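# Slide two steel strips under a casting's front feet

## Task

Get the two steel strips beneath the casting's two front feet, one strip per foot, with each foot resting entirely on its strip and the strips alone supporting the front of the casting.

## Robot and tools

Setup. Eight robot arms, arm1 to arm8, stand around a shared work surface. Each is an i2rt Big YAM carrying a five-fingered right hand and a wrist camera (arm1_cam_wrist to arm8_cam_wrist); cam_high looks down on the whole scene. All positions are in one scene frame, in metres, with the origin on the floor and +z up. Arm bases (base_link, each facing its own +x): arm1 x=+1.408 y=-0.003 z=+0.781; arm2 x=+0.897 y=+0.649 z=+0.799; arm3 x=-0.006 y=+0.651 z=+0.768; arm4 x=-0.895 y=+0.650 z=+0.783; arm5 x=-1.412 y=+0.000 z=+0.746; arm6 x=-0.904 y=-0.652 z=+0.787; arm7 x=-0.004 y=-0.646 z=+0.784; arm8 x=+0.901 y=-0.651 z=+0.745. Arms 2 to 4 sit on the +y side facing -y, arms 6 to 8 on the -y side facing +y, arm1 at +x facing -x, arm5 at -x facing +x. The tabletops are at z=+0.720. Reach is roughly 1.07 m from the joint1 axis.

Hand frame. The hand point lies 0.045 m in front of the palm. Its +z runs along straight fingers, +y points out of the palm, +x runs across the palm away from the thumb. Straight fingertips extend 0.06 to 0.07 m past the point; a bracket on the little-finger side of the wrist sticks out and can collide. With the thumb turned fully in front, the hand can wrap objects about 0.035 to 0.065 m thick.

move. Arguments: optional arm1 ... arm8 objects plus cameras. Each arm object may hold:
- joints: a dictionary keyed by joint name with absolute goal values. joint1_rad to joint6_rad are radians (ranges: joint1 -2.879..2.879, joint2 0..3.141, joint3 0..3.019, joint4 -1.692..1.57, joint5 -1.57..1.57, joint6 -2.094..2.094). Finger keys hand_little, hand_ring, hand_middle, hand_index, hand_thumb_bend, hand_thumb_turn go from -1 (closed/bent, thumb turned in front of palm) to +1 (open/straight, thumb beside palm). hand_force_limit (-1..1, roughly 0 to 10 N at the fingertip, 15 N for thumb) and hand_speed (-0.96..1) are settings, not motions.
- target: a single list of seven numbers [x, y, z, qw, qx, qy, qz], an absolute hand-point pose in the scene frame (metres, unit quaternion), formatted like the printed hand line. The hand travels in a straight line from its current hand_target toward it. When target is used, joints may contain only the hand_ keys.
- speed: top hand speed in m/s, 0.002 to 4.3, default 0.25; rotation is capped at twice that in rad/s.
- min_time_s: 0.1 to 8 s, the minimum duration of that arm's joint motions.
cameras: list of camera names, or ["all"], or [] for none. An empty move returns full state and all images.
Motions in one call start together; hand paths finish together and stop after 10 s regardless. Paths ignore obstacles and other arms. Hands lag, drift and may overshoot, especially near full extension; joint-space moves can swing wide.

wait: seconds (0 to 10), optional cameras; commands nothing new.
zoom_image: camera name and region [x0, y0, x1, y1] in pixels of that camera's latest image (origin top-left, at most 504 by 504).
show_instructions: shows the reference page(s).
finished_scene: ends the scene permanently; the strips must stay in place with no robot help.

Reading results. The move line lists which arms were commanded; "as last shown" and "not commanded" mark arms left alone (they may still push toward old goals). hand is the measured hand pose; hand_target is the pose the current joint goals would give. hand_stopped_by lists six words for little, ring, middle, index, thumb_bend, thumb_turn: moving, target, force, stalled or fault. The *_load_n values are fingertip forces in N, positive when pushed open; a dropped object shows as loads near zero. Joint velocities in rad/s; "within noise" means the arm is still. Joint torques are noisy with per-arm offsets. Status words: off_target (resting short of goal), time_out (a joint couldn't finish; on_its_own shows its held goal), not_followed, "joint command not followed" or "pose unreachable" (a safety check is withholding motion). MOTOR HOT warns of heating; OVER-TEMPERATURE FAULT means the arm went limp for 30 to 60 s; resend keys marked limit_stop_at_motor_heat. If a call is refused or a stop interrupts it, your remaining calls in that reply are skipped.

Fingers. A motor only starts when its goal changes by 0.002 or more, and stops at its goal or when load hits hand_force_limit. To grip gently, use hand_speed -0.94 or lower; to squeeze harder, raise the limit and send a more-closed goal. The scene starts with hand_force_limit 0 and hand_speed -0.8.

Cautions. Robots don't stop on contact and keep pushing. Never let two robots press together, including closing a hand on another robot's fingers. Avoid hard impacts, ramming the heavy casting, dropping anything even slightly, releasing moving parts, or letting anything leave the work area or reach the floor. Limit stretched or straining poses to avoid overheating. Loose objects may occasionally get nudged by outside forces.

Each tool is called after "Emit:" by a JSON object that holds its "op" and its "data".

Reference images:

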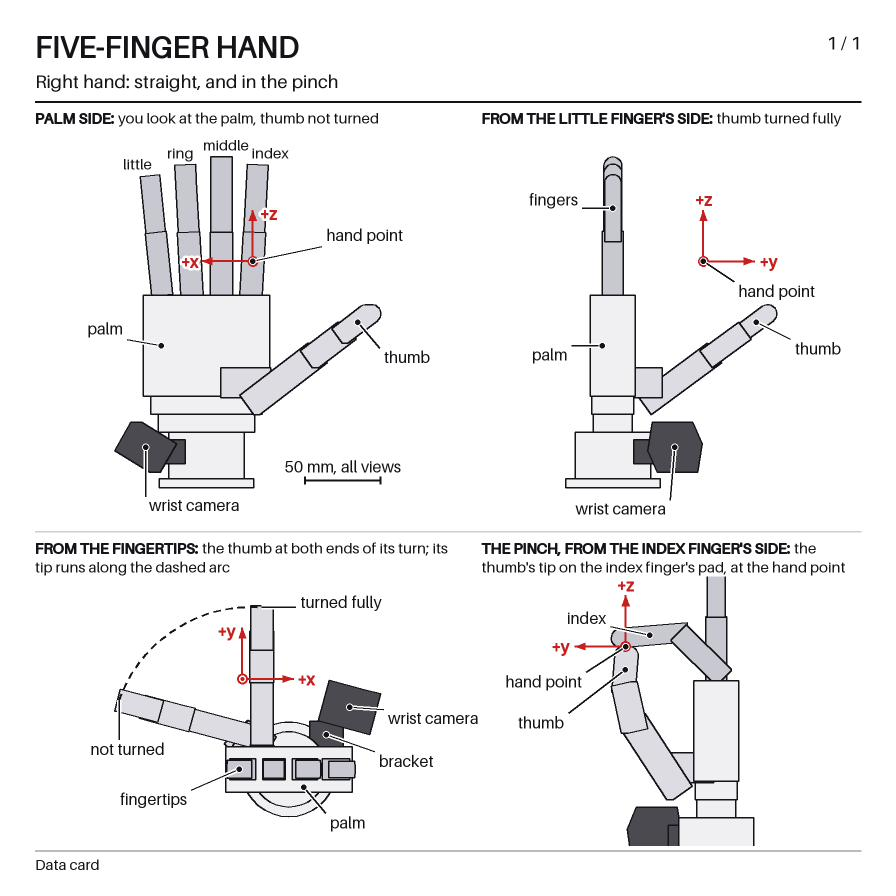

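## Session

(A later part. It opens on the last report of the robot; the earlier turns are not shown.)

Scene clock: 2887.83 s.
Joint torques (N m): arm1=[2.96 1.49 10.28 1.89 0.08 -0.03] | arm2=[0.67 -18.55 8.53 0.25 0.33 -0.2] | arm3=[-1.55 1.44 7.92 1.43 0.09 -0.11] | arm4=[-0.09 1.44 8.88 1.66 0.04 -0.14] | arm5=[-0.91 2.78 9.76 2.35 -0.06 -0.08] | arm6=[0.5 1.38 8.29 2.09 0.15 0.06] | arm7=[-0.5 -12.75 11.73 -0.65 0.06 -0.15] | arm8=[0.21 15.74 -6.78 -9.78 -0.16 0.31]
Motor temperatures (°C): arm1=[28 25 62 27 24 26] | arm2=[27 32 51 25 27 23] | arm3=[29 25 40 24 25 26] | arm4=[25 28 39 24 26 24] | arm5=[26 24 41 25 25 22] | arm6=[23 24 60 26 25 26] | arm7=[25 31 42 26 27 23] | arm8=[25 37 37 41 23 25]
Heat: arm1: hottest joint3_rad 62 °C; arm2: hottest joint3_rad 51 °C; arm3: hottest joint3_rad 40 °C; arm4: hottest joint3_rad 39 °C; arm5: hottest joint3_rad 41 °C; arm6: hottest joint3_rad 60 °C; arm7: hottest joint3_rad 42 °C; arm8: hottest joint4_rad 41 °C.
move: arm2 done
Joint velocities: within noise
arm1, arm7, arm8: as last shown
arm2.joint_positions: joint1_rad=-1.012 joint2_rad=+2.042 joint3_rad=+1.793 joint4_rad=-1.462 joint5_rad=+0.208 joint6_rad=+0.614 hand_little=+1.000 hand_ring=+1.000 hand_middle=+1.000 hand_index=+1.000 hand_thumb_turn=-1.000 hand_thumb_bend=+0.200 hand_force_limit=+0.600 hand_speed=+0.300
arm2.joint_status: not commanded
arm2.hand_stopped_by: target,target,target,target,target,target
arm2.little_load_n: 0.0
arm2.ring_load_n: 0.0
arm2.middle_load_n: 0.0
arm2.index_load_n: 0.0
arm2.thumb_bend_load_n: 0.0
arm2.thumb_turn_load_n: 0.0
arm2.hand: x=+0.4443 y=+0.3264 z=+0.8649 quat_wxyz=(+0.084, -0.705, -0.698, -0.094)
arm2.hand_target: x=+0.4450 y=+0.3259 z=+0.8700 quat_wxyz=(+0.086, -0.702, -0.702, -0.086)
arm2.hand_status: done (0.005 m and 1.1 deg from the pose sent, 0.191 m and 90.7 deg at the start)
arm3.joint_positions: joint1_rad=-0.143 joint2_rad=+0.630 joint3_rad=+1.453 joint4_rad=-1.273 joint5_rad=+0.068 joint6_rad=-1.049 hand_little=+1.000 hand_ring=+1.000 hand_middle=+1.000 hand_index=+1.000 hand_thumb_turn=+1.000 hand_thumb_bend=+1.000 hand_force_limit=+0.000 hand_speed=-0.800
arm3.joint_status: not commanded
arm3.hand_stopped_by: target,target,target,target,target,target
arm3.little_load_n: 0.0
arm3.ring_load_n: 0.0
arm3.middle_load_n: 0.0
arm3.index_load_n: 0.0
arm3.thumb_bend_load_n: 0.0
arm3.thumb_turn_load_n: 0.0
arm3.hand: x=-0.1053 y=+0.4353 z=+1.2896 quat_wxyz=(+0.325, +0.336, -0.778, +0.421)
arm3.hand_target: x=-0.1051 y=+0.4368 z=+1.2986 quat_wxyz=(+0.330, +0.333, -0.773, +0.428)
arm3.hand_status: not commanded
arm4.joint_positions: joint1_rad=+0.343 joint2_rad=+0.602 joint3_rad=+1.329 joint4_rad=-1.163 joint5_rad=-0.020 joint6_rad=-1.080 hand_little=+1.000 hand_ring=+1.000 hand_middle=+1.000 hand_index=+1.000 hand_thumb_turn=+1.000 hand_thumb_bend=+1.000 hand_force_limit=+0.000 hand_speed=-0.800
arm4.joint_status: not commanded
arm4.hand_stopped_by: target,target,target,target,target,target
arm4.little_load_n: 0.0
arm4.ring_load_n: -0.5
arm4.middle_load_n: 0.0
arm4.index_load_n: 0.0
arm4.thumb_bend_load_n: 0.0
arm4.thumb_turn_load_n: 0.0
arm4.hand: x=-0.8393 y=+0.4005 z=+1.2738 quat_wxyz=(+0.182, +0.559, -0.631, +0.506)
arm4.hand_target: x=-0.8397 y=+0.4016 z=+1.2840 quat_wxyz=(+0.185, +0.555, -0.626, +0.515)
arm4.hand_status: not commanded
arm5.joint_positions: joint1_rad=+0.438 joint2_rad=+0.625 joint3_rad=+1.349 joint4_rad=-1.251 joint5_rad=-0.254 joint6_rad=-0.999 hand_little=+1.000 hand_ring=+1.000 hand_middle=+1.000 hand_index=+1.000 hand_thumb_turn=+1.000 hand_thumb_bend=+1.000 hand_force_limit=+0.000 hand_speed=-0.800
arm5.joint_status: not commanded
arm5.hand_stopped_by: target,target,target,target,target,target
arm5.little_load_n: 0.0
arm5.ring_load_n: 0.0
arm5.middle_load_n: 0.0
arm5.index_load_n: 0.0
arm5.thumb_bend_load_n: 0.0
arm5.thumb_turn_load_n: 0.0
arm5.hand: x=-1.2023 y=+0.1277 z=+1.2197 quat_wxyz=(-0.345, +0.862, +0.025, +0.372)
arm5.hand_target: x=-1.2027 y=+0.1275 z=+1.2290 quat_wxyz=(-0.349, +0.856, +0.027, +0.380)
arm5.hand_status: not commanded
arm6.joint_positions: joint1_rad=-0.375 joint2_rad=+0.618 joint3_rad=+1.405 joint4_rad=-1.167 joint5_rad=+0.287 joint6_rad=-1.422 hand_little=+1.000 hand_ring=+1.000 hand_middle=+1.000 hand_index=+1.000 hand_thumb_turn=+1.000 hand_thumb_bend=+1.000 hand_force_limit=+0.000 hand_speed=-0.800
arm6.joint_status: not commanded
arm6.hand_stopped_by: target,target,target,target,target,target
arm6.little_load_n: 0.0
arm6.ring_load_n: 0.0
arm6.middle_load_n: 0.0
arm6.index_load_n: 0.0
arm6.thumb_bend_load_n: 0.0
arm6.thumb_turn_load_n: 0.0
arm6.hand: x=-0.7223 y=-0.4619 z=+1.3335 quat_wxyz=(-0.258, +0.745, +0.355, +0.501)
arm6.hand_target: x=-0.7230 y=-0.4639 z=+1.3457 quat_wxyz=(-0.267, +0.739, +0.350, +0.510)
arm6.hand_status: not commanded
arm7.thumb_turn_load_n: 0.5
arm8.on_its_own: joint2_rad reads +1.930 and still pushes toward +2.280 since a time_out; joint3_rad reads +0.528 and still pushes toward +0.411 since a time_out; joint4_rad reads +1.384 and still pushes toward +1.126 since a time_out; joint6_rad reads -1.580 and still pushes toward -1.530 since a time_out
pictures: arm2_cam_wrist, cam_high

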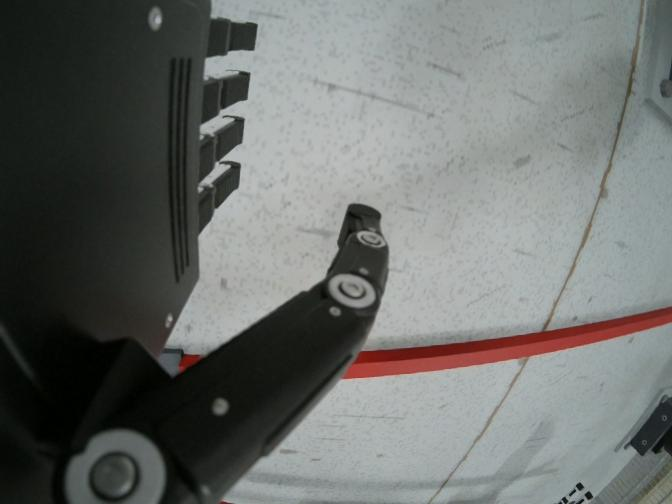

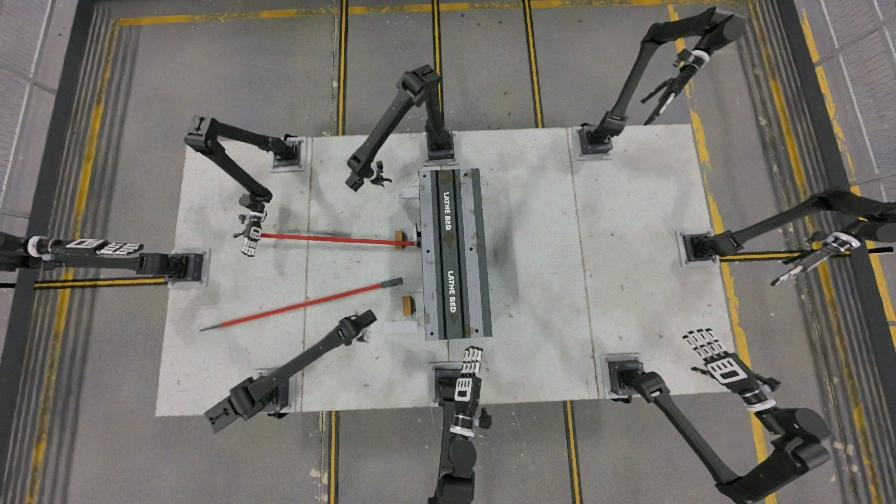

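Emit:
{"op": "move", "data": {"arm2": {"target": [0.428, 0.311, 0.82, -0.0836, 0.7223, 0.6807, 0.0887], "speed": 0.12}, "cameras": []}}

Emit:
{"op": "move", "data": {"arm2": {"target": [0.428, 0.311, 0.776, -0.0836, 0.7223, 0.6807, 0.0887], "speed": 0.06}, "cameras": ["cam_high", "arm2_cam_wrist"]}}

Emit:
{"op": "zoom_image", "data": {"camera": "cam_high", "region": [350, 290, 440, 360]}}

Scene clock: 2905.07 s.
Joint torques (N m): arm1=[2.96 1.44 10.29 1.87 0.09 -0.02] | arm2=[0.62 -17.61 10.89 0.17 0.13 0.05] | arm3=[-0.97 1.2 7.82 1.37 0.1 -0.11] | arm4=[-0.09 1.61 8.95 1.65 0.05 -0.15] | arm5=[-1.32 3.19 9.8 2.41 -0.07 -0.09] | arm6=[0.44 1.32 8.27 2.1 0.16 0.06] | arm7=[-0.32 -12.81 11.7 -0.68 0.06 -0.16] | arm8=[0.26 15.74 -6.76 -9.8 -0.16 0.31]
Motor temperatures (°C): arm1=[28 25 62 27 24 26] | arm2=[27 33 50 25 26 23] | arm3=[29 25 40 24 25 26] | arm4=[25 28 39 24 26 24] | arm5=[26 24 41 25 25 22] | arm6=[23 24 60 26 25 26] | arm7=[25 31 42 26 27 23] | arm8=[25 37 37 41 23 25]
Heat: arm1: hottest joint3_rad 62 °C; arm2: hottest joint3_rad 50 °C; arm3: hottest joint3_rad 40 °C; arm4: hottest joint3_rad 39 °C; arm5: hottest joint3_rad 41 °C; arm6: hottest joint3_rad 60 °C; arm7: hottest joint3_rad 42 °C; arm8: hottest joint4_rad 41 °C.
move: arm2 off_target
Joint velocities: within noise
arm1, arm3, arm4, arm5, arm6, arm8: as last shown
arm2.joint_positions: joint1_rad=-1.012 joint2_rad=+2.126 joint3_rad=+1.793 joint4_rad=-1.404 joint5_rad=+0.204 joint6_rad=+0.654 hand_little=+1.000 hand_ring=+1.000 hand_middle=+1.000 hand_index=+1.000 hand_thumb_turn=-1.000 hand_thumb_bend=+0.200 hand_force_limit=+0.600 hand_speed=+0.300
arm2.joint_status: not commanded
arm2.hand_stopped_by: target,target,target,target,target,target
arm2.little_load_n: 0.0
arm2.ring_load_n: 0.5
arm2.middle_load_n: 0.0
arm2.index_load_n: 0.0
arm2.thumb_bend_load_n: 0.0
arm2.thumb_turn_load_n: 0.0
arm2.hand: x=+0.4368 y=+0.3185 z=+0.8150 quat_wxyz=(+0.082, -0.717, -0.684, -0.104)
arm2.hand_target: x=+0.4283 y=+0.3111 z=+0.8202 quat_wxyz=(+0.083, -0.722, -0.681, -0.089)
arm2.hand_status: off_target (0.013 m and 1.9 deg from the pose sent, 0.050 m and 2.8 deg at the start)
arm4.ring_load_n: 0.0
arm5.index_load_n: -0.5
arm7.joint_positions: joint1_rad=-0.884 joint2_rad=+1.608 joint3_rad=+1.242 joint4_rad=-1.402 joint5_rad=+0.171 joint6_rad=+0.754 hand_little=+1.000 hand_ring=+1.000 hand_middle=+1.000 hand_index=+1.000 hand_thumb_turn=-1.000 hand_thumb_bend=+0.200 hand_force_limit=+0.000 hand_speed=+0.300
arm7.joint_status: not commanded
arm7.hand_stopped_by: target,target,target,target,target,target
arm7.little_load_n: 0.0
arm7.ring_load_n: 0.0
arm7.middle_load_n: 0.0
arm7.index_load_n: 0.0
arm7.thumb_bend_load_n: 0.0
arm7.thumb_turn_load_n: 0.0
arm7.hand: x=+0.2602 y=-0.3668 z=+0.8883 quat_wxyz=(+0.100, +0.699, -0.703, +0.087)
arm7.hand_target: x=+0.2697 y=-0.3603 z=+0.8999 quat_wxyz=(+0.086, +0.702, -0.702, +0.086)
arm7.hand_status: not commanded
arm8.thumb_turn_load_n: 0.0
arm8.on_its_own: joint2_rad reads +1.930 and still pushes toward +2.280 since a time_out; joint3_rad reads +0.528 and still pushes toward +0.411 since a time_out; joint4_rad reads +1.384 and still pushes toward +1.126 since a time_out; joint6_rad reads -1.580 and still pushes toward -1.530 since a time_out

Scene clock: 2906.30 s.
Joint torques (N m): arm1=[3.02 1.55 10.26 1.89 0.08 -0.03] | arm2=[0.44 -17.14 8.4 0.32 0.15 0] | arm3=[-0.85 1.85 7.88 1.29 0.09 -0.07] | arm4=[-0.15 1.55 8.85 1.69 0.05 -0.14] | arm5=[-0.67 3.02 9.88 2.39 -0.05 -0.07] | arm6=[0.44 1.38 8.27 2.09 0.15 0.07] | arm7=[-0.5 -12.86 11.64 -0.69 0.05 -0.16] | arm8=[0.32 15.68 -6.78 -9.78 -0.15 0.31]
Motor temperatures (°C): arm1=[28 25 62 27 24 26] | arm2=[27 34 50 25 26 23] | arm3=[29 25 40 24 25 26] | arm4=[25 28 39 24 26 24] | arm5=[26 24 41 25 25 22] | arm6=[23 24 60 26 25 26] | arm7=[25 31 42 26 27 23] | arm8=[25 37 37 41 23 25]
Heat: arm1: hottest joint3_rad 62 °C; arm2: hottest joint3_rad 50 °C; arm3: hottest joint3_rad 40 °C; arm4: hottest joint3_rad 39 °C; arm5: hottest joint3_rad 41 °C; arm6: hottest joint3_rad 60 °C; arm7: hottest joint3_rad 42 °C; arm8: hottest joint4_rad 41 °C.
move: arm2 done
Joint velocities: within noise
arm1, arm3, arm4, arm5, arm6, arm7, arm8: as last shown
arm2.joint_positions: joint1_rad=-1.012 joint2_rad=+2.159 joint3_rad=+1.776 joint4_rad=-1.316 joint5_rad=+0.204 joint6_rad=+0.654 hand_little=+1.000 hand_ring=+1.000 hand_middle=+1.000 hand_index=+1.000 hand_thumb_turn=-1.000 hand_thumb_bend=+0.200 hand_force_limit=+0.600 hand_speed=+0.300
arm2.joint_status: not commanded
arm2.hand_stopped_by: target,target,target,target,target,target
arm2.little_load_n: -0.5
arm2.ring_load_n: 0.0
arm2.middle_load_n: 0.0
arm2.index_load_n: 0.0
arm2.thumb_bend_load_n: 0.0
arm2.thumb_turn_load_n: 0.0
arm2.hand: x=+0.4268 y=+0.3116 z=+0.7852 quat_wxyz=(+0.085, -0.720, -0.683, -0.086)
arm2.hand_target: x=+0.4281 y=+0.3110 z=+0.7760 quat_wxyz=(+0.084, -0.722, -0.681, -0.089)
arm2.hand_status: done (0.009 m and 0.6 deg from the pose sent, 0.041 m and 1.8 deg at the start)
arm5.index_load_n: 0.0
arm8.on_its_own: joint2_rad reads +1.930 and still pushes toward +2.280 since a time_out; joint3_rad reads +0.528 and still pushes toward +0.411 since a time_out; joint4_rad reads +1.384 and still pushes toward +1.126 since a time_out; joint6_rad reads -1.580 and still pushes toward -1.530 since a time_out
pictures: arm2_cam_wrist, cam_high

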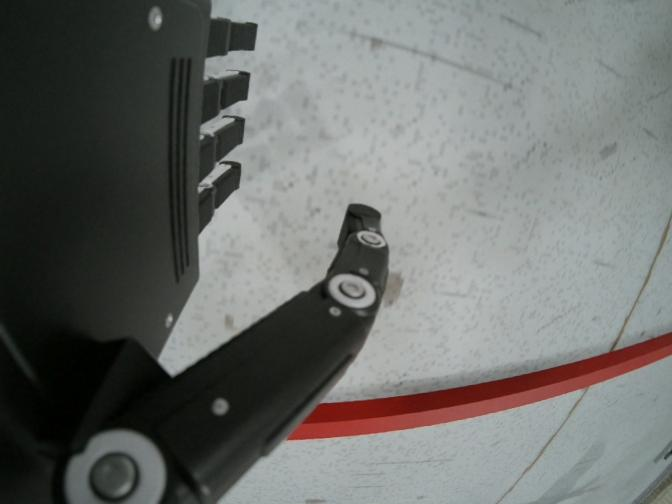

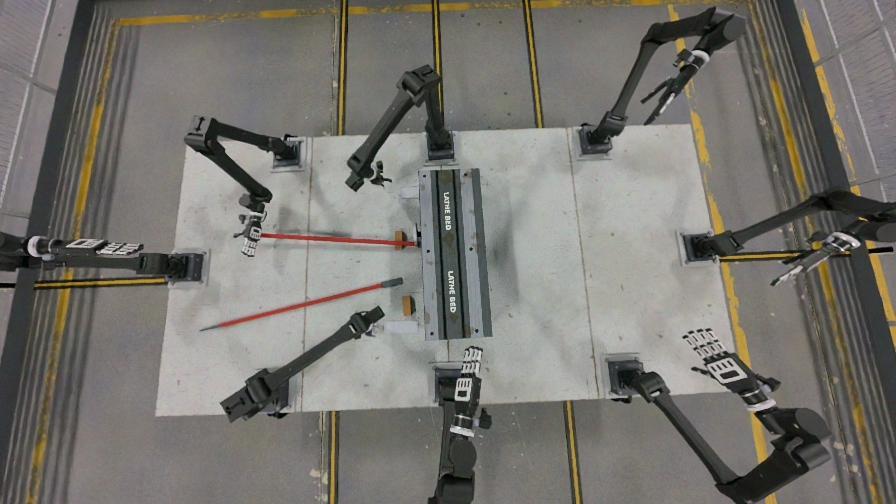

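Scaled by 5.600.

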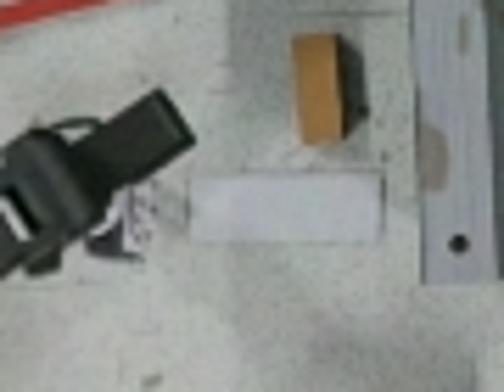

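Emit:
{"op": "move", "data": {"arm2": {"target": [0.350, 0.3156, 0.776, -0.0836, 0.7223, 0.6807, 0.0887], "speed": 0.04}, "cameras": ["cam_high", "arm2_cam_wrist"]}}

Emit:
{"op": "zoom_image", "data": {"camera": "cam_high", "region": [376, 315, 426, 345]}}

Scene clock: 2913.53 s.
Joint torques (N m): arm1=[3.02 1.61 10.3 1.87 0.08 -0.02] | arm2=[-0.97 -16.91 13.3 0.29 0.69 -0.11] | arm3=[-0.85 1.44 8.01 1.46 0.11 -0.09] | arm4=[-0.03 1.49 8.95 1.63 0.04 -0.13] | arm5=[-1.08 3.14 9.74 2.37 -0.04 -0.09] | arm6=[0.56 1.44 8.25 2.07 0.16 0.07] | arm7=[-0.67 -12.75 11.67 -0.69 0.04 -0.15] | arm8=[0.32 15.74 -6.78 -9.8 -0.16 0.31]
Motor temperatures (°C): arm1=[28 25 62 27 24 26] | arm2=[26 34 50 25 26 23] | arm3=[29 25 40 24 25 26] | arm4=[25 28 39 24 26 24] | arm5=[26 24 41 25 25 22] | arm6=[23 24 60 26 25 26] | arm7=[25 31 42 26 27 23] | arm8=[25 37 37 41 23 25]
Heat: arm1: hottest joint3_rad 62 °C; arm2: hottest joint3_rad 50 °C; arm3: hottest joint3_rad 40 °C; arm4: hottest joint3_rad 39 °C; arm5: hottest joint3_rad 41 °C; arm6: hottest joint3_rad 60 °C; arm7: hottest joint3_rad 42 °C; arm8: hottest joint4_rad 41 °C.
move: arm2 off_target
Joint velocities: within noise
arm1, arm3, arm4, arm5, arm6, arm7, arm8: as last shown
arm2.joint_positions: joint1_rad=-1.059 joint2_rad=+2.310 joint3_rad=+2.046 joint4_rad=-1.448 joint5_rad=+0.200 joint6_rad=+0.596 hand_little=+1.000 hand_ring=+1.000 hand_middle=+1.000 hand_index=+1.000 hand_thumb_turn=-1.000 hand_thumb_bend=+0.200 hand_force_limit=+0.600 hand_speed=+0.300
arm2.joint_status: not commanded
arm2.hand_stopped_by: target,target,target,target,target,target
arm2.little_load_n: 0.0
arm2.ring_load_n: -0.5
arm2.middle_load_n: -1.5
arm2.index_load_n: -2.0
arm2.thumb_bend_load_n: 0.0
arm2.thumb_turn_load_n: 0.0
arm2.hand: x=+0.3707 y=+0.3114 z=+0.7865 quat_wxyz=(+0.078, -0.716, -0.687, -0.096)
arm2.hand_target: x=+0.3509 y=+0.3163 z=+0.7762 quat_wxyz=(+0.084, -0.722, -0.681, -0.088)
arm2.hand_status: off_target (0.024 m and 1.5 deg from the pose sent, 0.077 m and 0.5 deg at the start)
arm3.little_load_n: -0.5
arm5.index_load_n: -0.5
arm8.on_its_own: joint2_rad reads +1.930 and still pushes toward +2.280 since a time_out; joint3_rad reads +0.528 and still pushes toward +0.411 since a time_out; joint4_rad reads +1.384 and still pushes toward +1.126 since a time_out; joint6_rad reads -1.580 and still pushes toward -1.530 since a time_out
pictures: arm2_cam_wrist, cam_high

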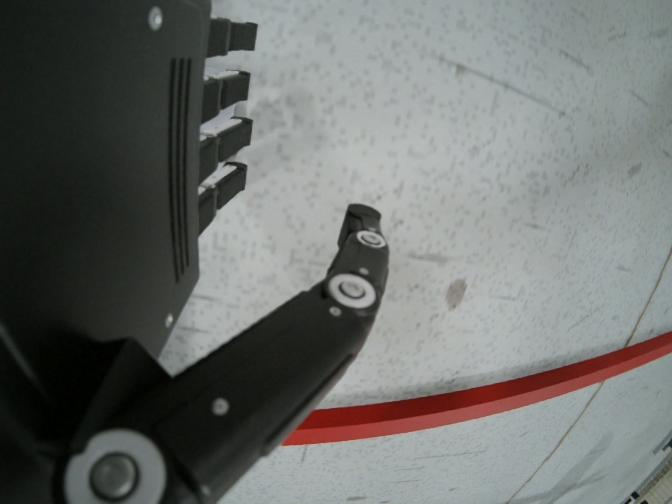

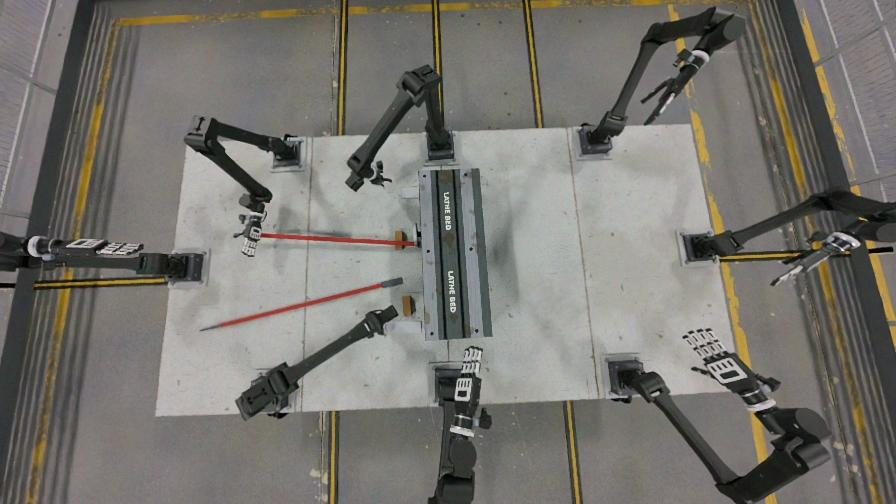

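Scaled by 10.080.

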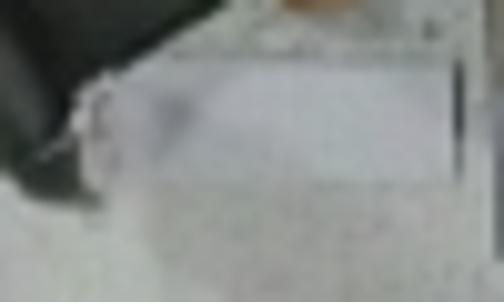

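Emit:
{"op": "move", "data": {"arm2": {"target": [0.300, 0.3188, 0.776, -0.0836, 0.7223, 0.6807, 0.0887], "speed": 0.04}, "cameras": ["cam_high", "arm2_cam_wrist"]}}

Emit:
{"op": "zoom_image", "data": {"camera": "cam_high", "region": [376, 315, 426, 345]}}

Scene clock: 2920.70 s.
Joint torques (N m): arm1=[2.84 1.44 10.3 1.88 0.07 -0.02] | arm2=[-0.97 -18.49 13.63 0.23 0.73 -0.12] | arm3=[-1.55 1.49 8.14 1.33 0.03 -0.12] | arm4=[-0.21 1.61 8.94 1.66 0.04 -0.14] | arm5=[-0.32 3.02 9.73 2.36 -0.04 -0.09] | arm6=[0.44 1.38 8.27 2.06 0.16 0.06] | arm7=[-0.5 -12.81 11.67 -0.69 0.06 -0.14] | arm8=[0.26 15.62 -6.78 -9.78 -0.17 0.3]
Motor temperatures (°C): arm1=[28 25 62 27 24 26] | arm2=[26 34 51 25 26 23] | arm3=[29 25 40 24 25 26] | arm4=[25 28 39 24 26 24] | arm5=[26 24 41 25 25 22] | arm6=[23 24 60 26 25 26] | arm7=[25 31 42 26 27 23] | arm8=[25 37 37 41 23 25]
Heat: arm1: hottest joint3_rad 62 °C; arm2: hottest joint3_rad 51 °C; arm3: hottest joint3_rad 40 °C; arm4: hottest joint3_rad 39 °C; arm5: hottest joint3_rad 41 °C; arm6: hottest joint3_rad 60 °C; arm7: hottest joint3_rad 42 °C; arm8: hottest joint4_rad 41 °C.
move: arm2 off_target
Joint velocities: within noise
arm1, arm3, arm4, arm5, arm6, arm7, arm8: as last shown
arm2.joint_positions: joint1_rad=-1.097 joint2_rad=+2.471 joint3_rad=+2.350 joint4_rad=-1.582 joint5_rad=+0.204 joint6_rad=+0.559 hand_little=+1.000 hand_ring=+1.000 hand_middle=+1.000 hand_index=+1.000 hand_thumb_turn=-1.000 hand_thumb_bend=+0.200 hand_force_limit=+0.600 hand_speed=+0.300
arm2.joint_status: not commanded
arm2.hand_stopped_by: target,target,target,target,target,target
arm2.little_load_n: 0.0
arm2.ring_load_n: 0.0
arm2.middle_load_n: -1.5
arm2.index_load_n: -1.5
arm2.thumb_bend_load_n: 0.0
arm2.thumb_turn_load_n: 0.0
arm2.hand: x=+0.3188 y=+0.3118 z=+0.7872 quat_wxyz=(+0.077, -0.716, -0.687, -0.095)
arm2.hand_target: x=+0.3009 y=+0.3195 z=+0.7763 quat_wxyz=(+0.084, -0.722, -0.681, -0.088)
arm2.hand_status: off_target (0.023 m and 1.4 deg from the pose sent, 0.072 m and 1.5 deg at the start)
arm3.little_load_n: 0.0
arm3.index_load_n: 0.5
arm5.index_load_n: 0.0
arm8.on_its_own: joint2_rad reads +1.930 and still pushes toward +2.280 since a time_out; joint3_rad reads +0.528 and still pushes toward +0.411 since a time_out; joint4_rad reads +1.384 and still pushes toward +1.126 since a time_out; joint6_rad reads -1.580 and still pushes toward -1.530 since a time_out
pictures: arm2_cam_wrist, cam_high

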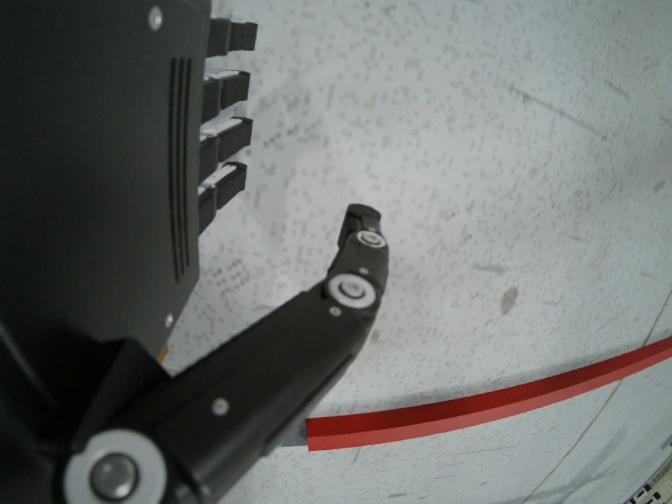

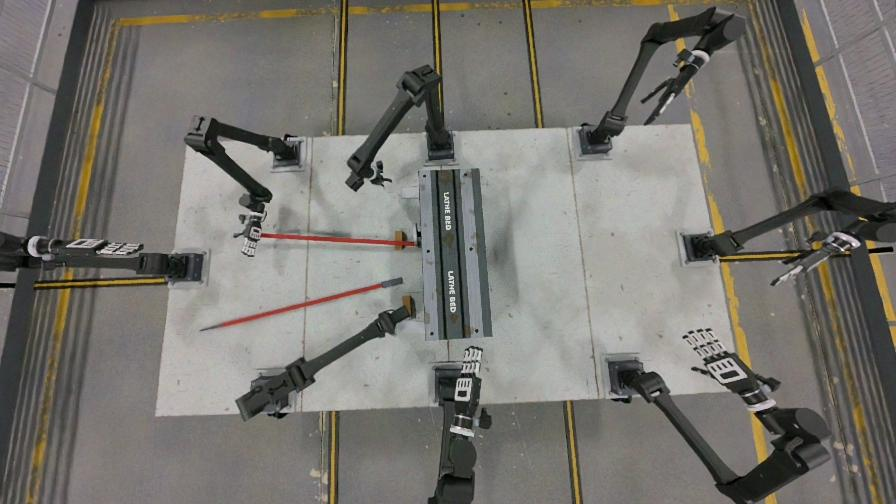

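Scaled by 10.080.

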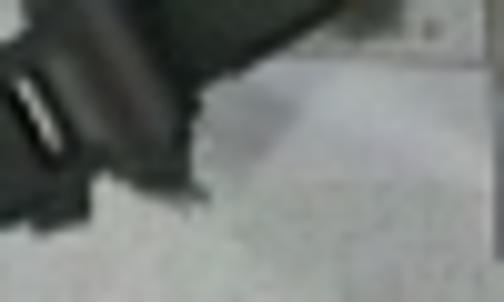

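Emit:
{"op": "move", "data": {"arm2": {"target": [0.274, 0.3215, 0.776, -0.0836, 0.7223, 0.6807, 0.0887], "speed": 0.04}, "cameras": ["cam_high", "arm2_cam_wrist"]}}

Emit:
{"op": "zoom_image", "data": {"camera": "cam_high", "region": [376, 315, 426, 345]}}

Scene clock: 2926.40 s.
Joint torques (N m): arm1=[2.96 1.61 10.28 1.88 0.07 -0.02] | arm2=[-0.91 -19.37 13.89 -0.23 0.61 -0.12] | arm3=[-1.26 1.49 8.1 1.48 0.03 -0.06] | arm4=[-0.21 1.67 8.95 1.65 0.05 -0.13] | arm5=[-1.14 3.08 9.8 2.41 -0.08 -0.05] | arm6=[0.44 1.38 8.25 2.09 0.15 0.07] | arm7=[-0.56 -12.69 11.67 -0.72 0.06 -0.15] | arm8=[0.21 15.68 -6.8 -9.8 -0.16 0.31]
Motor temperatures (°C): arm1=[28 25 62 27 24 26] | arm2=[26 34 52 25 26 23] | arm3=[29 25 40 24 25 26] | arm4=[25 28 39 24 26 24] | arm5=[26 24 41 25 25 22] | arm6=[23 24 60 26 25 26] | arm7=[25 31 42 26 27 23] | arm8=[25 37 37 41 23 25]
Heat: arm1: hottest joint3_rad 62 °C; arm2: hottest joint3_rad 52 °C; arm3: hottest joint3_rad 40 °C; arm4: hottest joint3_rad 39 °C; arm5: hottest joint3_rad 41 °C; arm6: hottest joint3_rad 60 °C; arm7: hottest joint3_rad 42 °C; arm8: hottest joint4_rad 41 °C.
move: arm2 off_target
Joint velocities: within noise
arm1.joint_positions: joint1_rad=-0.013 joint2_rad=+0.648 joint3_rad=+1.310 joint4_rad=-1.216 joint5_rad=-0.003 joint6_rad=-1.009 hand_little=+1.000 hand_ring=+1.000 hand_middle=+1.000 hand_index=+1.000 hand_thumb_turn=+1.000 hand_thumb_bend=+1.000 hand_force_limit=+1.000 hand_speed=+0.400
arm1.joint_status: not commanded
arm1.hand_stopped_by: target,target,target,target,target,target
arm1.little_load_n: 0.0
arm1.ring_load_n: 0.0
arm1.middle_load_n: 0.0
arm1.index_load_n: 0.0
arm1.thumb_bend_load_n: 0.0
arm1.thumb_turn_load_n: 0.0
arm1.hand: x=+1.1534 y=+0.0315 z=+1.2416 quat_wxyz=(-0.474, +0.247, +0.835, -0.128)
arm1.hand_target: x=+1.1520 y=+0.0280 z=+1.2642 quat_wxyz=(-0.496, +0.242, +0.823, -0.138)
arm1.hand_status: not commanded
arm2.joint_positions: joint1_rad=-1.117 joint2_rad=+2.600 joint3_rad=+2.602 joint4_rad=-1.687 joint5_rad=+0.209 joint6_rad=+0.540 hand_little=+1.000 hand_ring=+1.000 hand_middle=+1.000 hand_index=+1.000 hand_thumb_turn=-1.000 hand_thumb_bend=+0.200 hand_force_limit=+0.600 hand_speed=+0.300
arm2.joint_status: not commanded
arm2.hand_stopped_by: target,target,target,target,target,target
arm2.little_load_n: 0.0
arm2.ring_load_n: 0.0
arm2.middle_load_n: -1.5
arm2.index_load_n: -1.5
arm2.thumb_bend_load_n: 0.0
arm2.thumb_turn_load_n: 0.0
arm2.hand: x=+0.2873 y=+0.3124 z=+0.7870 quat_wxyz=(+0.080, -0.717, -0.686, -0.089)
arm2.hand_target: x=+0.2748 y=+0.3219 z=+0.7761 quat_wxyz=(+0.084, -0.722, -0.681, -0.087)
arm2.hand_status: off_target (0.020 m and 1.0 deg from the pose sent, 0.047 m and 1.4 deg at the start; a joint's target at an end of its range on 12 of 46 steps)
arm3, arm4, arm5, arm6, arm7, arm8: as last shown
arm3.ring_load_n: -0.5
arm3.index_load_n: 0.0
arm7.little_load_n: 0.5
arm8.middle_load_n: -0.5
arm8.on_its_own: joint2_rad reads +1.930 and still pushes toward +2.280 since a time_out; joint3_rad reads +0.528 and still pushes toward +0.411 since a time_out; joint4_rad reads +1.384 and still pushes toward +1.126 since a time_out; joint6_rad reads -1.580 and still pushes toward -1.530 since a time_out
pictures: arm2_cam_wrist, cam_high

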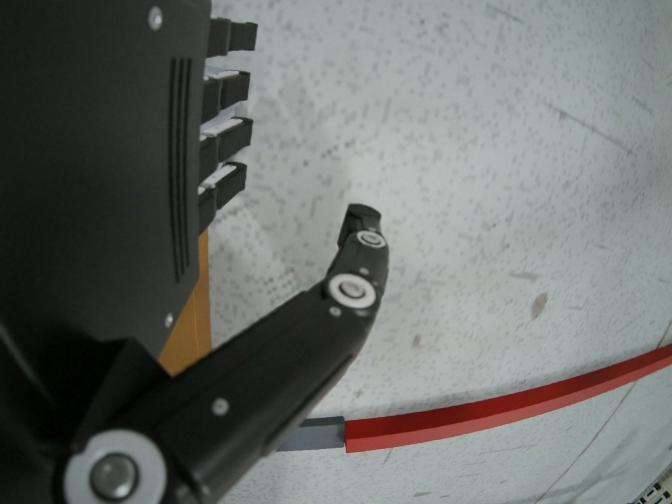

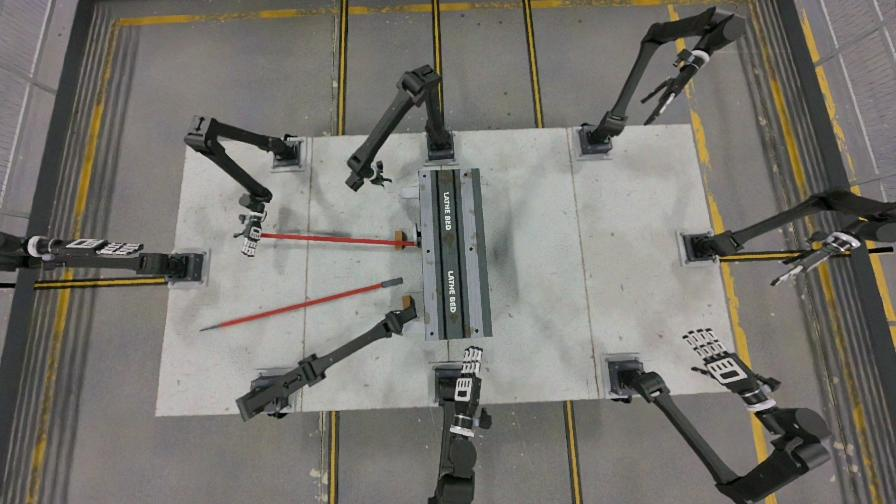

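Scaled by 10.080.

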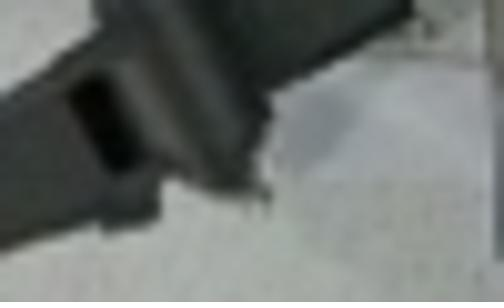

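Emit:
{"op": "move", "data": {"arm2": {"target": [0.320, 0.318, 0.790, -0.0836, 0.7223, 0.6807, 0.0887], "speed": 0.08}, "cameras": []}}

Emit:
{"op": "move", "data": {"arm2": {"target": [0.400, 0.318, 0.880, -0.0836, 0.7223, 0.6807, 0.0887], "speed": 0.2}, "cameras": ["cam_high", "arm2_cam_wrist"]}}

Emit:
{"op": "zoom_image", "data": {"camera": "cam_high", "region": [376, 315, 426, 345]}}

Scene clock: 2931.40 s.
Joint torques (N m): arm1=[2.9 1.61 10.28 1.88 0.08 -0.02] | arm2=[1.32 -22.42 8.51 0.34 0.27 -0.01] | arm3=[-1.44 1.26 7.91 1.52 0.07 -0.07] | arm4=[-0.09 1.61 8.87 1.66 0.05 -0.13] | arm5=[-1.08 3.02 9.68 2.4 -0.06 -0.05] | arm6=[0.44 1.38 8.29 2.07 0.15 0.07] | arm7=[-0.44 -12.86 11.67 -0.76 0.06 -0.14] | arm8=[0.26 15.74 -6.78 -9.77 -0.16 0.31]
Motor temperatures (°C): arm1=[28 25 62 27 24 26] | arm2=[26 34 53 25 26 23] | arm3=[29 25 40 24 25 26] | arm4=[25 28 39 24 26 24] | arm5=[26 24 41 25 25 22] | arm6=[23 24 60 26 25 26] | arm7=[25 31 42 26 27 23] | arm8=[25 37 37 42 23 25]
Heat: arm1: hottest joint3_rad 62 °C; arm2: hottest joint3_rad 53 °C; arm3: hottest joint3_rad 40 °C; arm4: hottest joint3_rad 39 °C; arm5: hottest joint3_rad 41 °C; arm6: hottest joint3_rad 60 °C; arm7: hottest joint3_rad 42 °C; arm8: hottest joint4_rad 42 °C.
move: arm2 done
Joint velocities: within noise
arm1, arm3, arm4, arm5, arm6, arm7, arm8: as last shown
arm2.joint_positions: joint1_rad=-1.112 joint2_rad=+2.442 joint3_rad=+2.298 joint4_rad=-1.554 joint5_rad=+0.213 joint6_rad=+0.562 hand_little=+1.000 hand_ring=+1.000 hand_middle=+1.000 hand_index=+1.000 hand_thumb_turn=-1.000 hand_thumb_bend=+0.200 hand_force_limit=+0.600 hand_speed=+0.300
arm2.joint_status: not commanded
arm2.hand_stopped_by: target,target,target,target,target,target
arm2.little_load_n: 0.0
arm2.ring_load_n: 0.0
arm2.middle_load_n: 0.0
arm2.index_load_n: 0.0
arm2.thumb_bend_load_n: 0.0
arm2.thumb_turn_load_n: 0.0
arm2.hand: x=+0.3176 y=+0.3243 z=+0.7876 quat_wxyz=(+0.082, -0.722, -0.680, -0.094)
arm2.hand_target: x=+0.3200 y=+0.3180 z=+0.7900 quat_wxyz=(+0.084, -0.722, -0.681, -0.089)
arm2.hand_status: done (0.007 m and 0.7 deg from the pose sent, 0.033 m and 1.0 deg at the start)
arm3.ring_load_n: 0.0
arm5.index_load_n: -0.5
arm7.middle_load_n: -0.5
arm7.thumb_bend_load_n: -0.5
arm8.middle_load_n: 0.0
arm8.on_its_own: joint2_rad reads +1.930 and still pushes toward +2.280 since a time_out; joint3_rad reads +0.528 and still pushes toward +0.411 since a time_out; joint4_rad reads +1.384 and still pushes toward +1.126 since a time_out; joint6_rad reads -1.580 and still pushes toward -1.530 since a time_out

Scene clock: 2932.83 s.
Joint torques (N m): arm1=[3.02 1.49 10.28 1.88 0.08 -0.02] | arm2=[0.56 -18.02 9.03 -0.4 0.16 0] | arm3=[-1.61 1.61 8.03 1.5 0.06 -0.09] | arm4=[-0.03 1.49 8.91 1.66 0.05 -0.14] | arm5=[-0.79 2.9 9.8 2.35 -0.04 -0.06] | arm6=[0.38 1.38 8.27 2.07 0.15 0.06] | arm7=[-0.56 -12.75 11.58 -0.7 0.06 -0.16] | arm8=[0.21 15.62 -6.78 -9.78 -0.16 0.31]
Motor temperatures (°C): arm1=[28 25 62 27 24 26] | arm2=[26 34 53 25 26 23] | arm3=[29 25 40 24 25 26] | arm4=[25 28 39 24 26 24] | arm5=[26 24 41 25 25 22] | arm6=[23 24 60 26 25 26] | arm7=[25 31 42 26 27 23] | arm8=[25 37 37 42 23 25]
Heat: arm1: hottest joint3_rad 62 °C; arm2: hottest joint3_rad 53 °C; arm3: hottest joint3_rad 40 °C; arm4: hottest joint3_rad 39 °C; arm5: hottest joint3_rad 41 °C; arm6: hottest joint3_rad 60 °C; arm7: hottest joint3_rad 42 °C; arm8: hottest joint4_rad 42 °C.
move: arm2 done
Joint velocities: within noise
arm1, arm3, arm4, arm5, arm6, arm7: as last shown
arm2.joint_positions: joint1_rad=-1.043 joint2_rad=+2.134 joint3_rad=+2.008 joint4_rad=-1.554 joint5_rad=+0.208 joint6_rad=+0.621 hand_little=+1.000 hand_ring=+1.000 hand_middle=+1.000 hand_index=+1.000 hand_thumb_turn=-1.000 hand_thumb_bend=+0.200 hand_force_limit=+0.600 hand_speed=+0.300
arm2.joint_status: not commanded
arm2.hand_stopped_by: target,target,target,target,target,target
arm2.little_load_n: 0.0
arm2.ring_load_n: 0.0
arm2.middle_load_n: 0.0
arm2.index_load_n: 0.0
arm2.thumb_bend_load_n: 0.0
arm2.thumb_turn_load_n: 0.0
arm2.hand: x=+0.3962 y=+0.3168 z=+0.8853 quat_wxyz=(+0.086, -0.720, -0.684, -0.080)
arm2.hand_target: x=+0.4000 y=+0.3180 z=+0.8801 quat_wxyz=(+0.084, -0.722, -0.681, -0.089)
arm2.hand_status: done (0.007 m and 1.2 deg from the pose sent, 0.124 m and 0.7 deg at the start)
arm3.thumb_turn_load_n: 0.5
arm4.thumb_bend_load_n: -0.5
arm5.index_load_n: 0.0
arm6.little_load_n: -0.5
arm7.little_load_n: 0.0
arm7.thumb_bend_load_n: 0.0
arm7.thumb_turn_load_n: 0.5
arm8.joint_positions: joint1_rad=-0.234 joint2_rad=+1.930 joint3_rad=+0.528 joint4_rad=+1.384 joint5_rad=-0.108 joint6_rad=-1.580 hand_little=+1.000 hand_ring=+1.000 hand_middle=+1.000 hand_index=+1.000 hand_thumb_turn=-1.000 hand_thumb_bend=+1.000 hand_force_limit=+0.200 hand_speed=-0.300
arm8.joint_status: not commanded
arm8.hand_stopped_by: target,target,target,target,target,target
arm8.little_load_n: 0.0
arm8.ring_load_n: 0.0
arm8.middle_load_n: 0.0
arm8.index_load_n: 0.0
arm8.thumb_bend_load_n: 0.0
arm8.thumb_turn_load_n: 0.0
arm8.on_its_own: joint2_rad reads +1.930 and still pushes toward +2.280 since a time_out; joint3_rad reads +0.528 and still pushes toward +0.411 since a time_out; joint4_rad reads +1.384 and still pushes toward +1.126 since a time_out; joint6_rad reads -1.580 and still pushes toward -1.530 since a time_out
arm8.hand: x=+1.0450 y=-0.1125 z=+0.7911 quat_wxyz=(-0.467, +0.522, +0.490, +0.518)
arm8.hand_target: x=+1.0130 y=-0.2805 z=+0.5418 quat_wxyz=(-0.294, +0.703, +0.588, +0.272)
arm8.hand_status: not commanded
pictures: arm2_cam_wrist, cam_high

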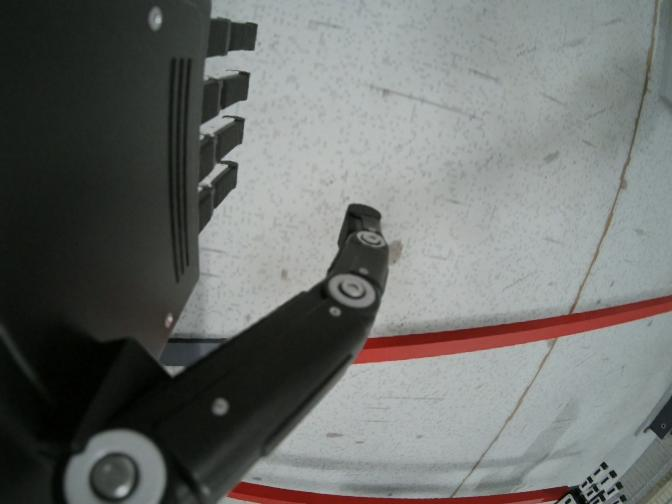

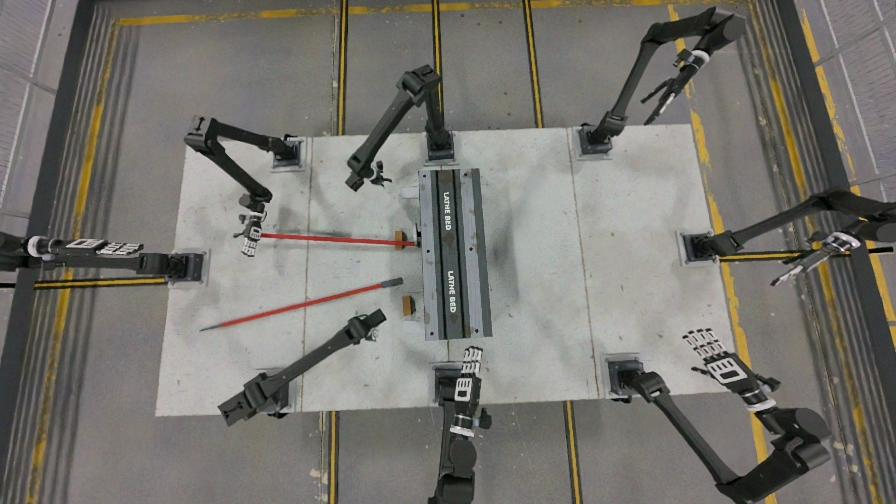

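Scaled by 10.080.

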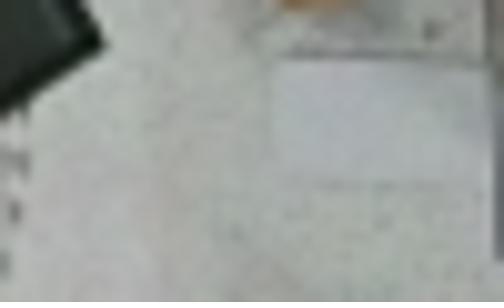

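Emit:
{"op": "move", "data": {"arm2": {"target": [0.270, 0.380, 0.850, 0, 1, 0, 0], "speed": 0.2, "joints": {"hand_thumb_turn": 1.0, "hand_thumb_bend": 1.0}}, "cameras": ["cam_high", "arm2_cam_wrist"]}}

Emit:
{"op": "zoom_image", "data": {"camera": "arm2_cam_wrist", "region": [200, 200, 500, 500]}}

Scene clock: 2956.33 s.
Joint torques (N m): arm1=[2.96 1.61 10.29 1.92 0.08 -0.02] | arm2=[-0.03 -19.19 8.81 0.66 -0.06 0.02] | arm3=[-1.2 1.9 8.08 1.43 0.08 -0.1] | arm4=[0.03 1.79 8.92 1.66 0.04 -0.15] | arm5=[-1.08 3.37 9.74 2.35 -0.07 -0.05] | arm6=[0.44 1.32 8.24 2.06 0.15 0.06] | arm7=[-0.5 -12.69 11.67 -0.73 0.06 -0.17] | arm8=[0.21 15.68 -6.78 -9.8 -0.16 0.31]
Motor temperatures (°C): arm1=[27 25 62 27 24 26] | arm2=[26 36 52 25 25 23] | arm3=[29 25 40 24 25 26] | arm4=[25 28 39 24 26 24] | arm5=[26 24 41 25 25 22] | arm6=[23 24 60 26 25 26] | arm7=[25 31 42 26 27 23] | arm8=[25 37 37 42 23 25]
Heat: arm1: hottest joint3_rad 62 °C; arm2: hottest joint3_rad 52 °C; arm3: hottest joint3_rad 40 °C; arm4: hottest joint3_rad 39 °C; arm5: hottest joint3_rad 41 °C; arm6: hottest joint3_rad 60 °C; arm7: hottest joint3_rad 42 °C; arm8: hottest joint4_rad 42 °C.
move: arm2 done
Joint velocities: within noise
arm1, arm7, arm8: as last shown
arm2.joint_positions: joint1_rad=-1.253 joint2_rad=+2.075 joint3_rad=+1.791 joint4_rad=-1.291 joint5_rad=+0.006 joint6_rad=+1.900 hand_little=+1.000 hand_ring=+1.000 hand_middle=+1.000 hand_index=+1.000 hand_thumb_turn=+1.000 hand_thumb_bend=+1.000 hand_force_limit=+0.600 hand_speed=+0.300
arm2.joint_status: all done
arm2.hand_stopped_by: target,target,target,target,target,target
arm2.little_load_n: 0.0
arm2.ring_load_n: 0.0
arm2.middle_load_n: 0.0
arm2.index_load_n: 0.0
arm2.thumb_bend_load_n: 0.0
arm2.thumb_turn_load_n: 0.0
arm2.hand: x=+0.2734 y=+0.3760 z=+0.8424 quat_wxyz=(+0.004, -1.000, -0.008, -0.008)
arm2.hand_target: x=+0.2700 y=+0.3800 z=+0.8501 quat_wxyz=(+0.000, -1.000, +0.000, +0.000)
arm2.hand_status: done (0.009 m and 1.4 deg from the pose sent, 0.145 m and 87.8 deg at the start)
arm3.joint_positions: joint1_rad=-0.143 joint2_rad=+0.630 joint3_rad=+1.453 joint4_rad=-1.273 joint5_rad=+0.068 joint6_rad=-1.049 hand_little=+1.000 hand_ring=+1.000 hand_middle=+1.000 hand_index=+1.000 hand_thumb_turn=+1.000 hand_thumb_bend=+1.000 hand_force_limit=+0.000 hand_speed=-0.800
arm3.joint_status: not commanded
arm3.hand_stopped_by: target,target,target,target,target,target
arm3.little_load_n: 0.5
arm3.ring_load_n: 0.0
arm3.middle_load_n: 0.0
arm3.index_load_n: 0.0
arm3.thumb_bend_load_n: 0.0
arm3.thumb_turn_load_n: 0.0
arm3.hand: x=-0.1053 y=+0.4353 z=+1.2896 quat_wxyz=(+0.325, +0.336, -0.778, +0.421)
arm3.hand_target: x=-0.1051 y=+0.4368 z=+1.2986 quat_wxyz=(+0.330, +0.333, -0.773, +0.428)
arm3.hand_status: not commanded
arm4.joint_positions: joint1_rad=+0.343 joint2_rad=+0.602 joint3_rad=+1.329 joint4_rad=-1.163 joint5_rad=-0.020 joint6_rad=-1.080 hand_little=+1.000 hand_ring=+1.000 hand_middle=+1.000 hand_index=+1.000 hand_thumb_turn=+1.000 hand_thumb_bend=+1.000 hand_force_limit=+0.000 hand_speed=-0.800
arm4.joint_status: not commanded
arm4.hand_stopped_by: target,target,target,target,target,target
arm4.little_load_n: 0.0
arm4.ring_load_n: 0.0
arm4.middle_load_n: 0.0
arm4.index_load_n: 0.0
arm4.thumb_bend_load_n: 0.0
arm4.thumb_turn_load_n: 0.0
arm4.hand: x=-0.8393 y=+0.4005 z=+1.2738 quat_wxyz=(+0.182, +0.559, -0.631, +0.506)
arm4.hand_target: x=-0.8397 y=+0.4016 z=+1.2840 quat_wxyz=(+0.185, +0.555, -0.626, +0.515)
arm4.hand_status: not commanded
arm5.joint_positions: joint1_rad=+0.438 joint2_rad=+0.625 joint3_rad=+1.349 joint4_rad=-1.251 joint5_rad=-0.254 joint6_rad=-0.999 hand_little=+1.000 hand_ring=+1.000 hand_middle=+1.000 hand_index=+1.000 hand_thumb_turn=+1.000 hand_thumb_bend=+1.000 hand_force_limit=+0.000 hand_speed=-0.800
arm5.joint_status: not commanded
arm5.hand_stopped_by: target,target,target,target,target,target
arm5.little_load_n: 0.0
arm5.ring_load_n: 0.0
arm5.middle_load_n: 0.0
arm5.index_load_n: 0.0
arm5.thumb_bend_load_n: 0.0
arm5.thumb_turn_load_n: 0.0
arm5.hand: x=-1.2023 y=+0.1277 z=+1.2197 quat_wxyz=(-0.345, +0.862, +0.025, +0.372)
arm5.hand_target: x=-1.2027 y=+0.1275 z=+1.2290 quat_wxyz=(-0.349, +0.856, +0.027, +0.380)
arm5.hand_status: not commanded
arm6.joint_positions: joint1_rad=-0.375 joint2_rad=+0.618 joint3_rad=+1.405 joint4_rad=-1.167 joint5_rad=+0.287 joint6_rad=-1.422 hand_little=+1.000 hand_ring=+1.000 hand_middle=+1.000 hand_index=+1.000 hand_thumb_turn=+1.000 hand_thumb_bend=+1.000 hand_force_limit=+0.000 hand_speed=-0.800
arm6.joint_status: not commanded
arm6.hand_stopped_by: target,target,target,target,target,target
arm6.little_load_n: 0.0
arm6.ring_load_n: 0.0
arm6.middle_load_n: 0.0
arm6.index_load_n: 0.0
arm6.thumb_bend_load_n: -0.5
arm6.thumb_turn_load_n: 0.0
arm6.hand: x=-0.7223 y=-0.4619 z=+1.3335 quat_wxyz=(-0.258, +0.745, +0.355, +0.501)
arm6.hand_target: x=-0.7230 y=-0.4639 z=+1.3457 quat_wxyz=(-0.267, +0.739, +0.350, +0.510)
arm6.hand_status: not commanded
arm7.middle_load_n: 0.0
arm7.index_load_n: 0.5
arm7.thumb_turn_load_n: 0.0
arm8.on_its_own: joint2_rad reads +1.930 and still pushes toward +2.280 since a time_out; joint3_rad reads +0.528 and still pushes toward +0.411 since a time_out; joint4_rad reads +1.384 and still pushes toward +1.126 since a time_out; joint6_rad reads -1.580 and still pushes toward -1.530 since a time_out
pictures: arm2_cam_wrist, cam_high

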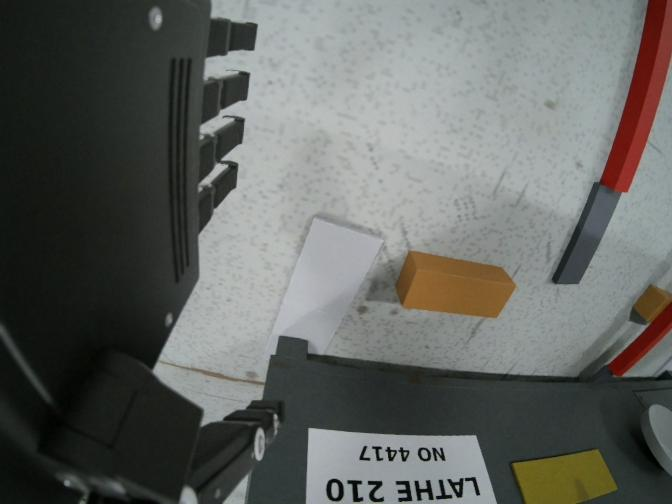

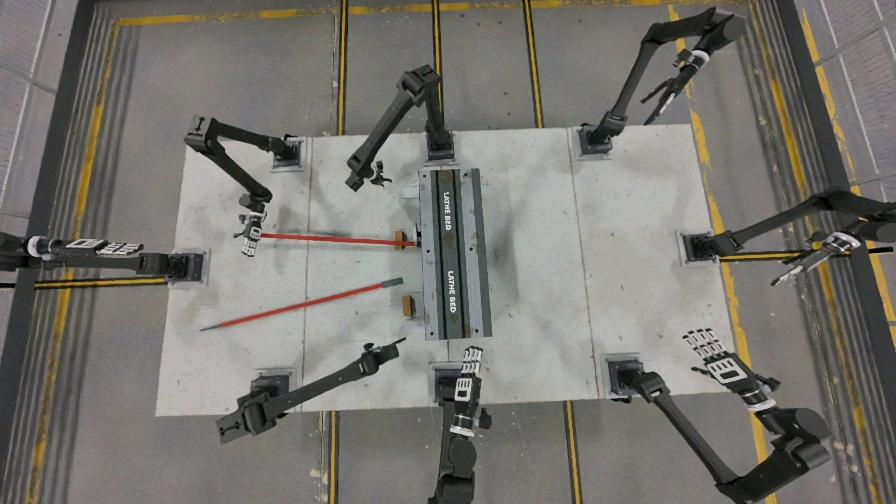

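Scaled by 1.680 from the camera's image (finer frame: 960x720).

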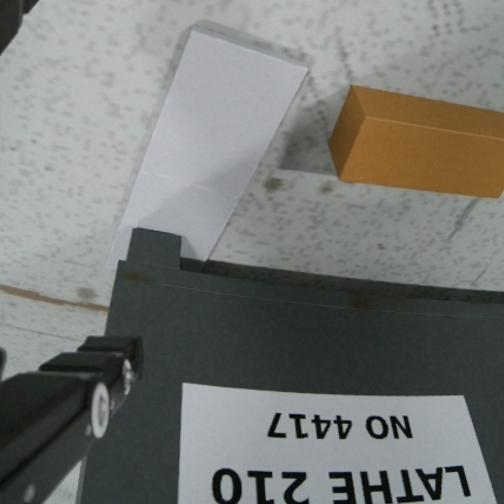

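Emit:
{"op": "zoom_image", "data": {"camera": "arm2_cam_wrist", "region": [250, 205, 400, 375]}}

Scaled by 2.965 from the camera's image (finer frame: 960x720).

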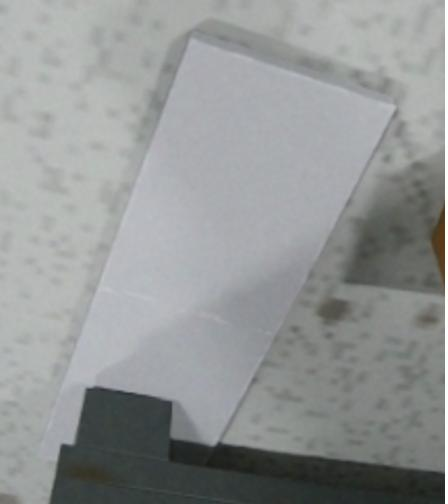

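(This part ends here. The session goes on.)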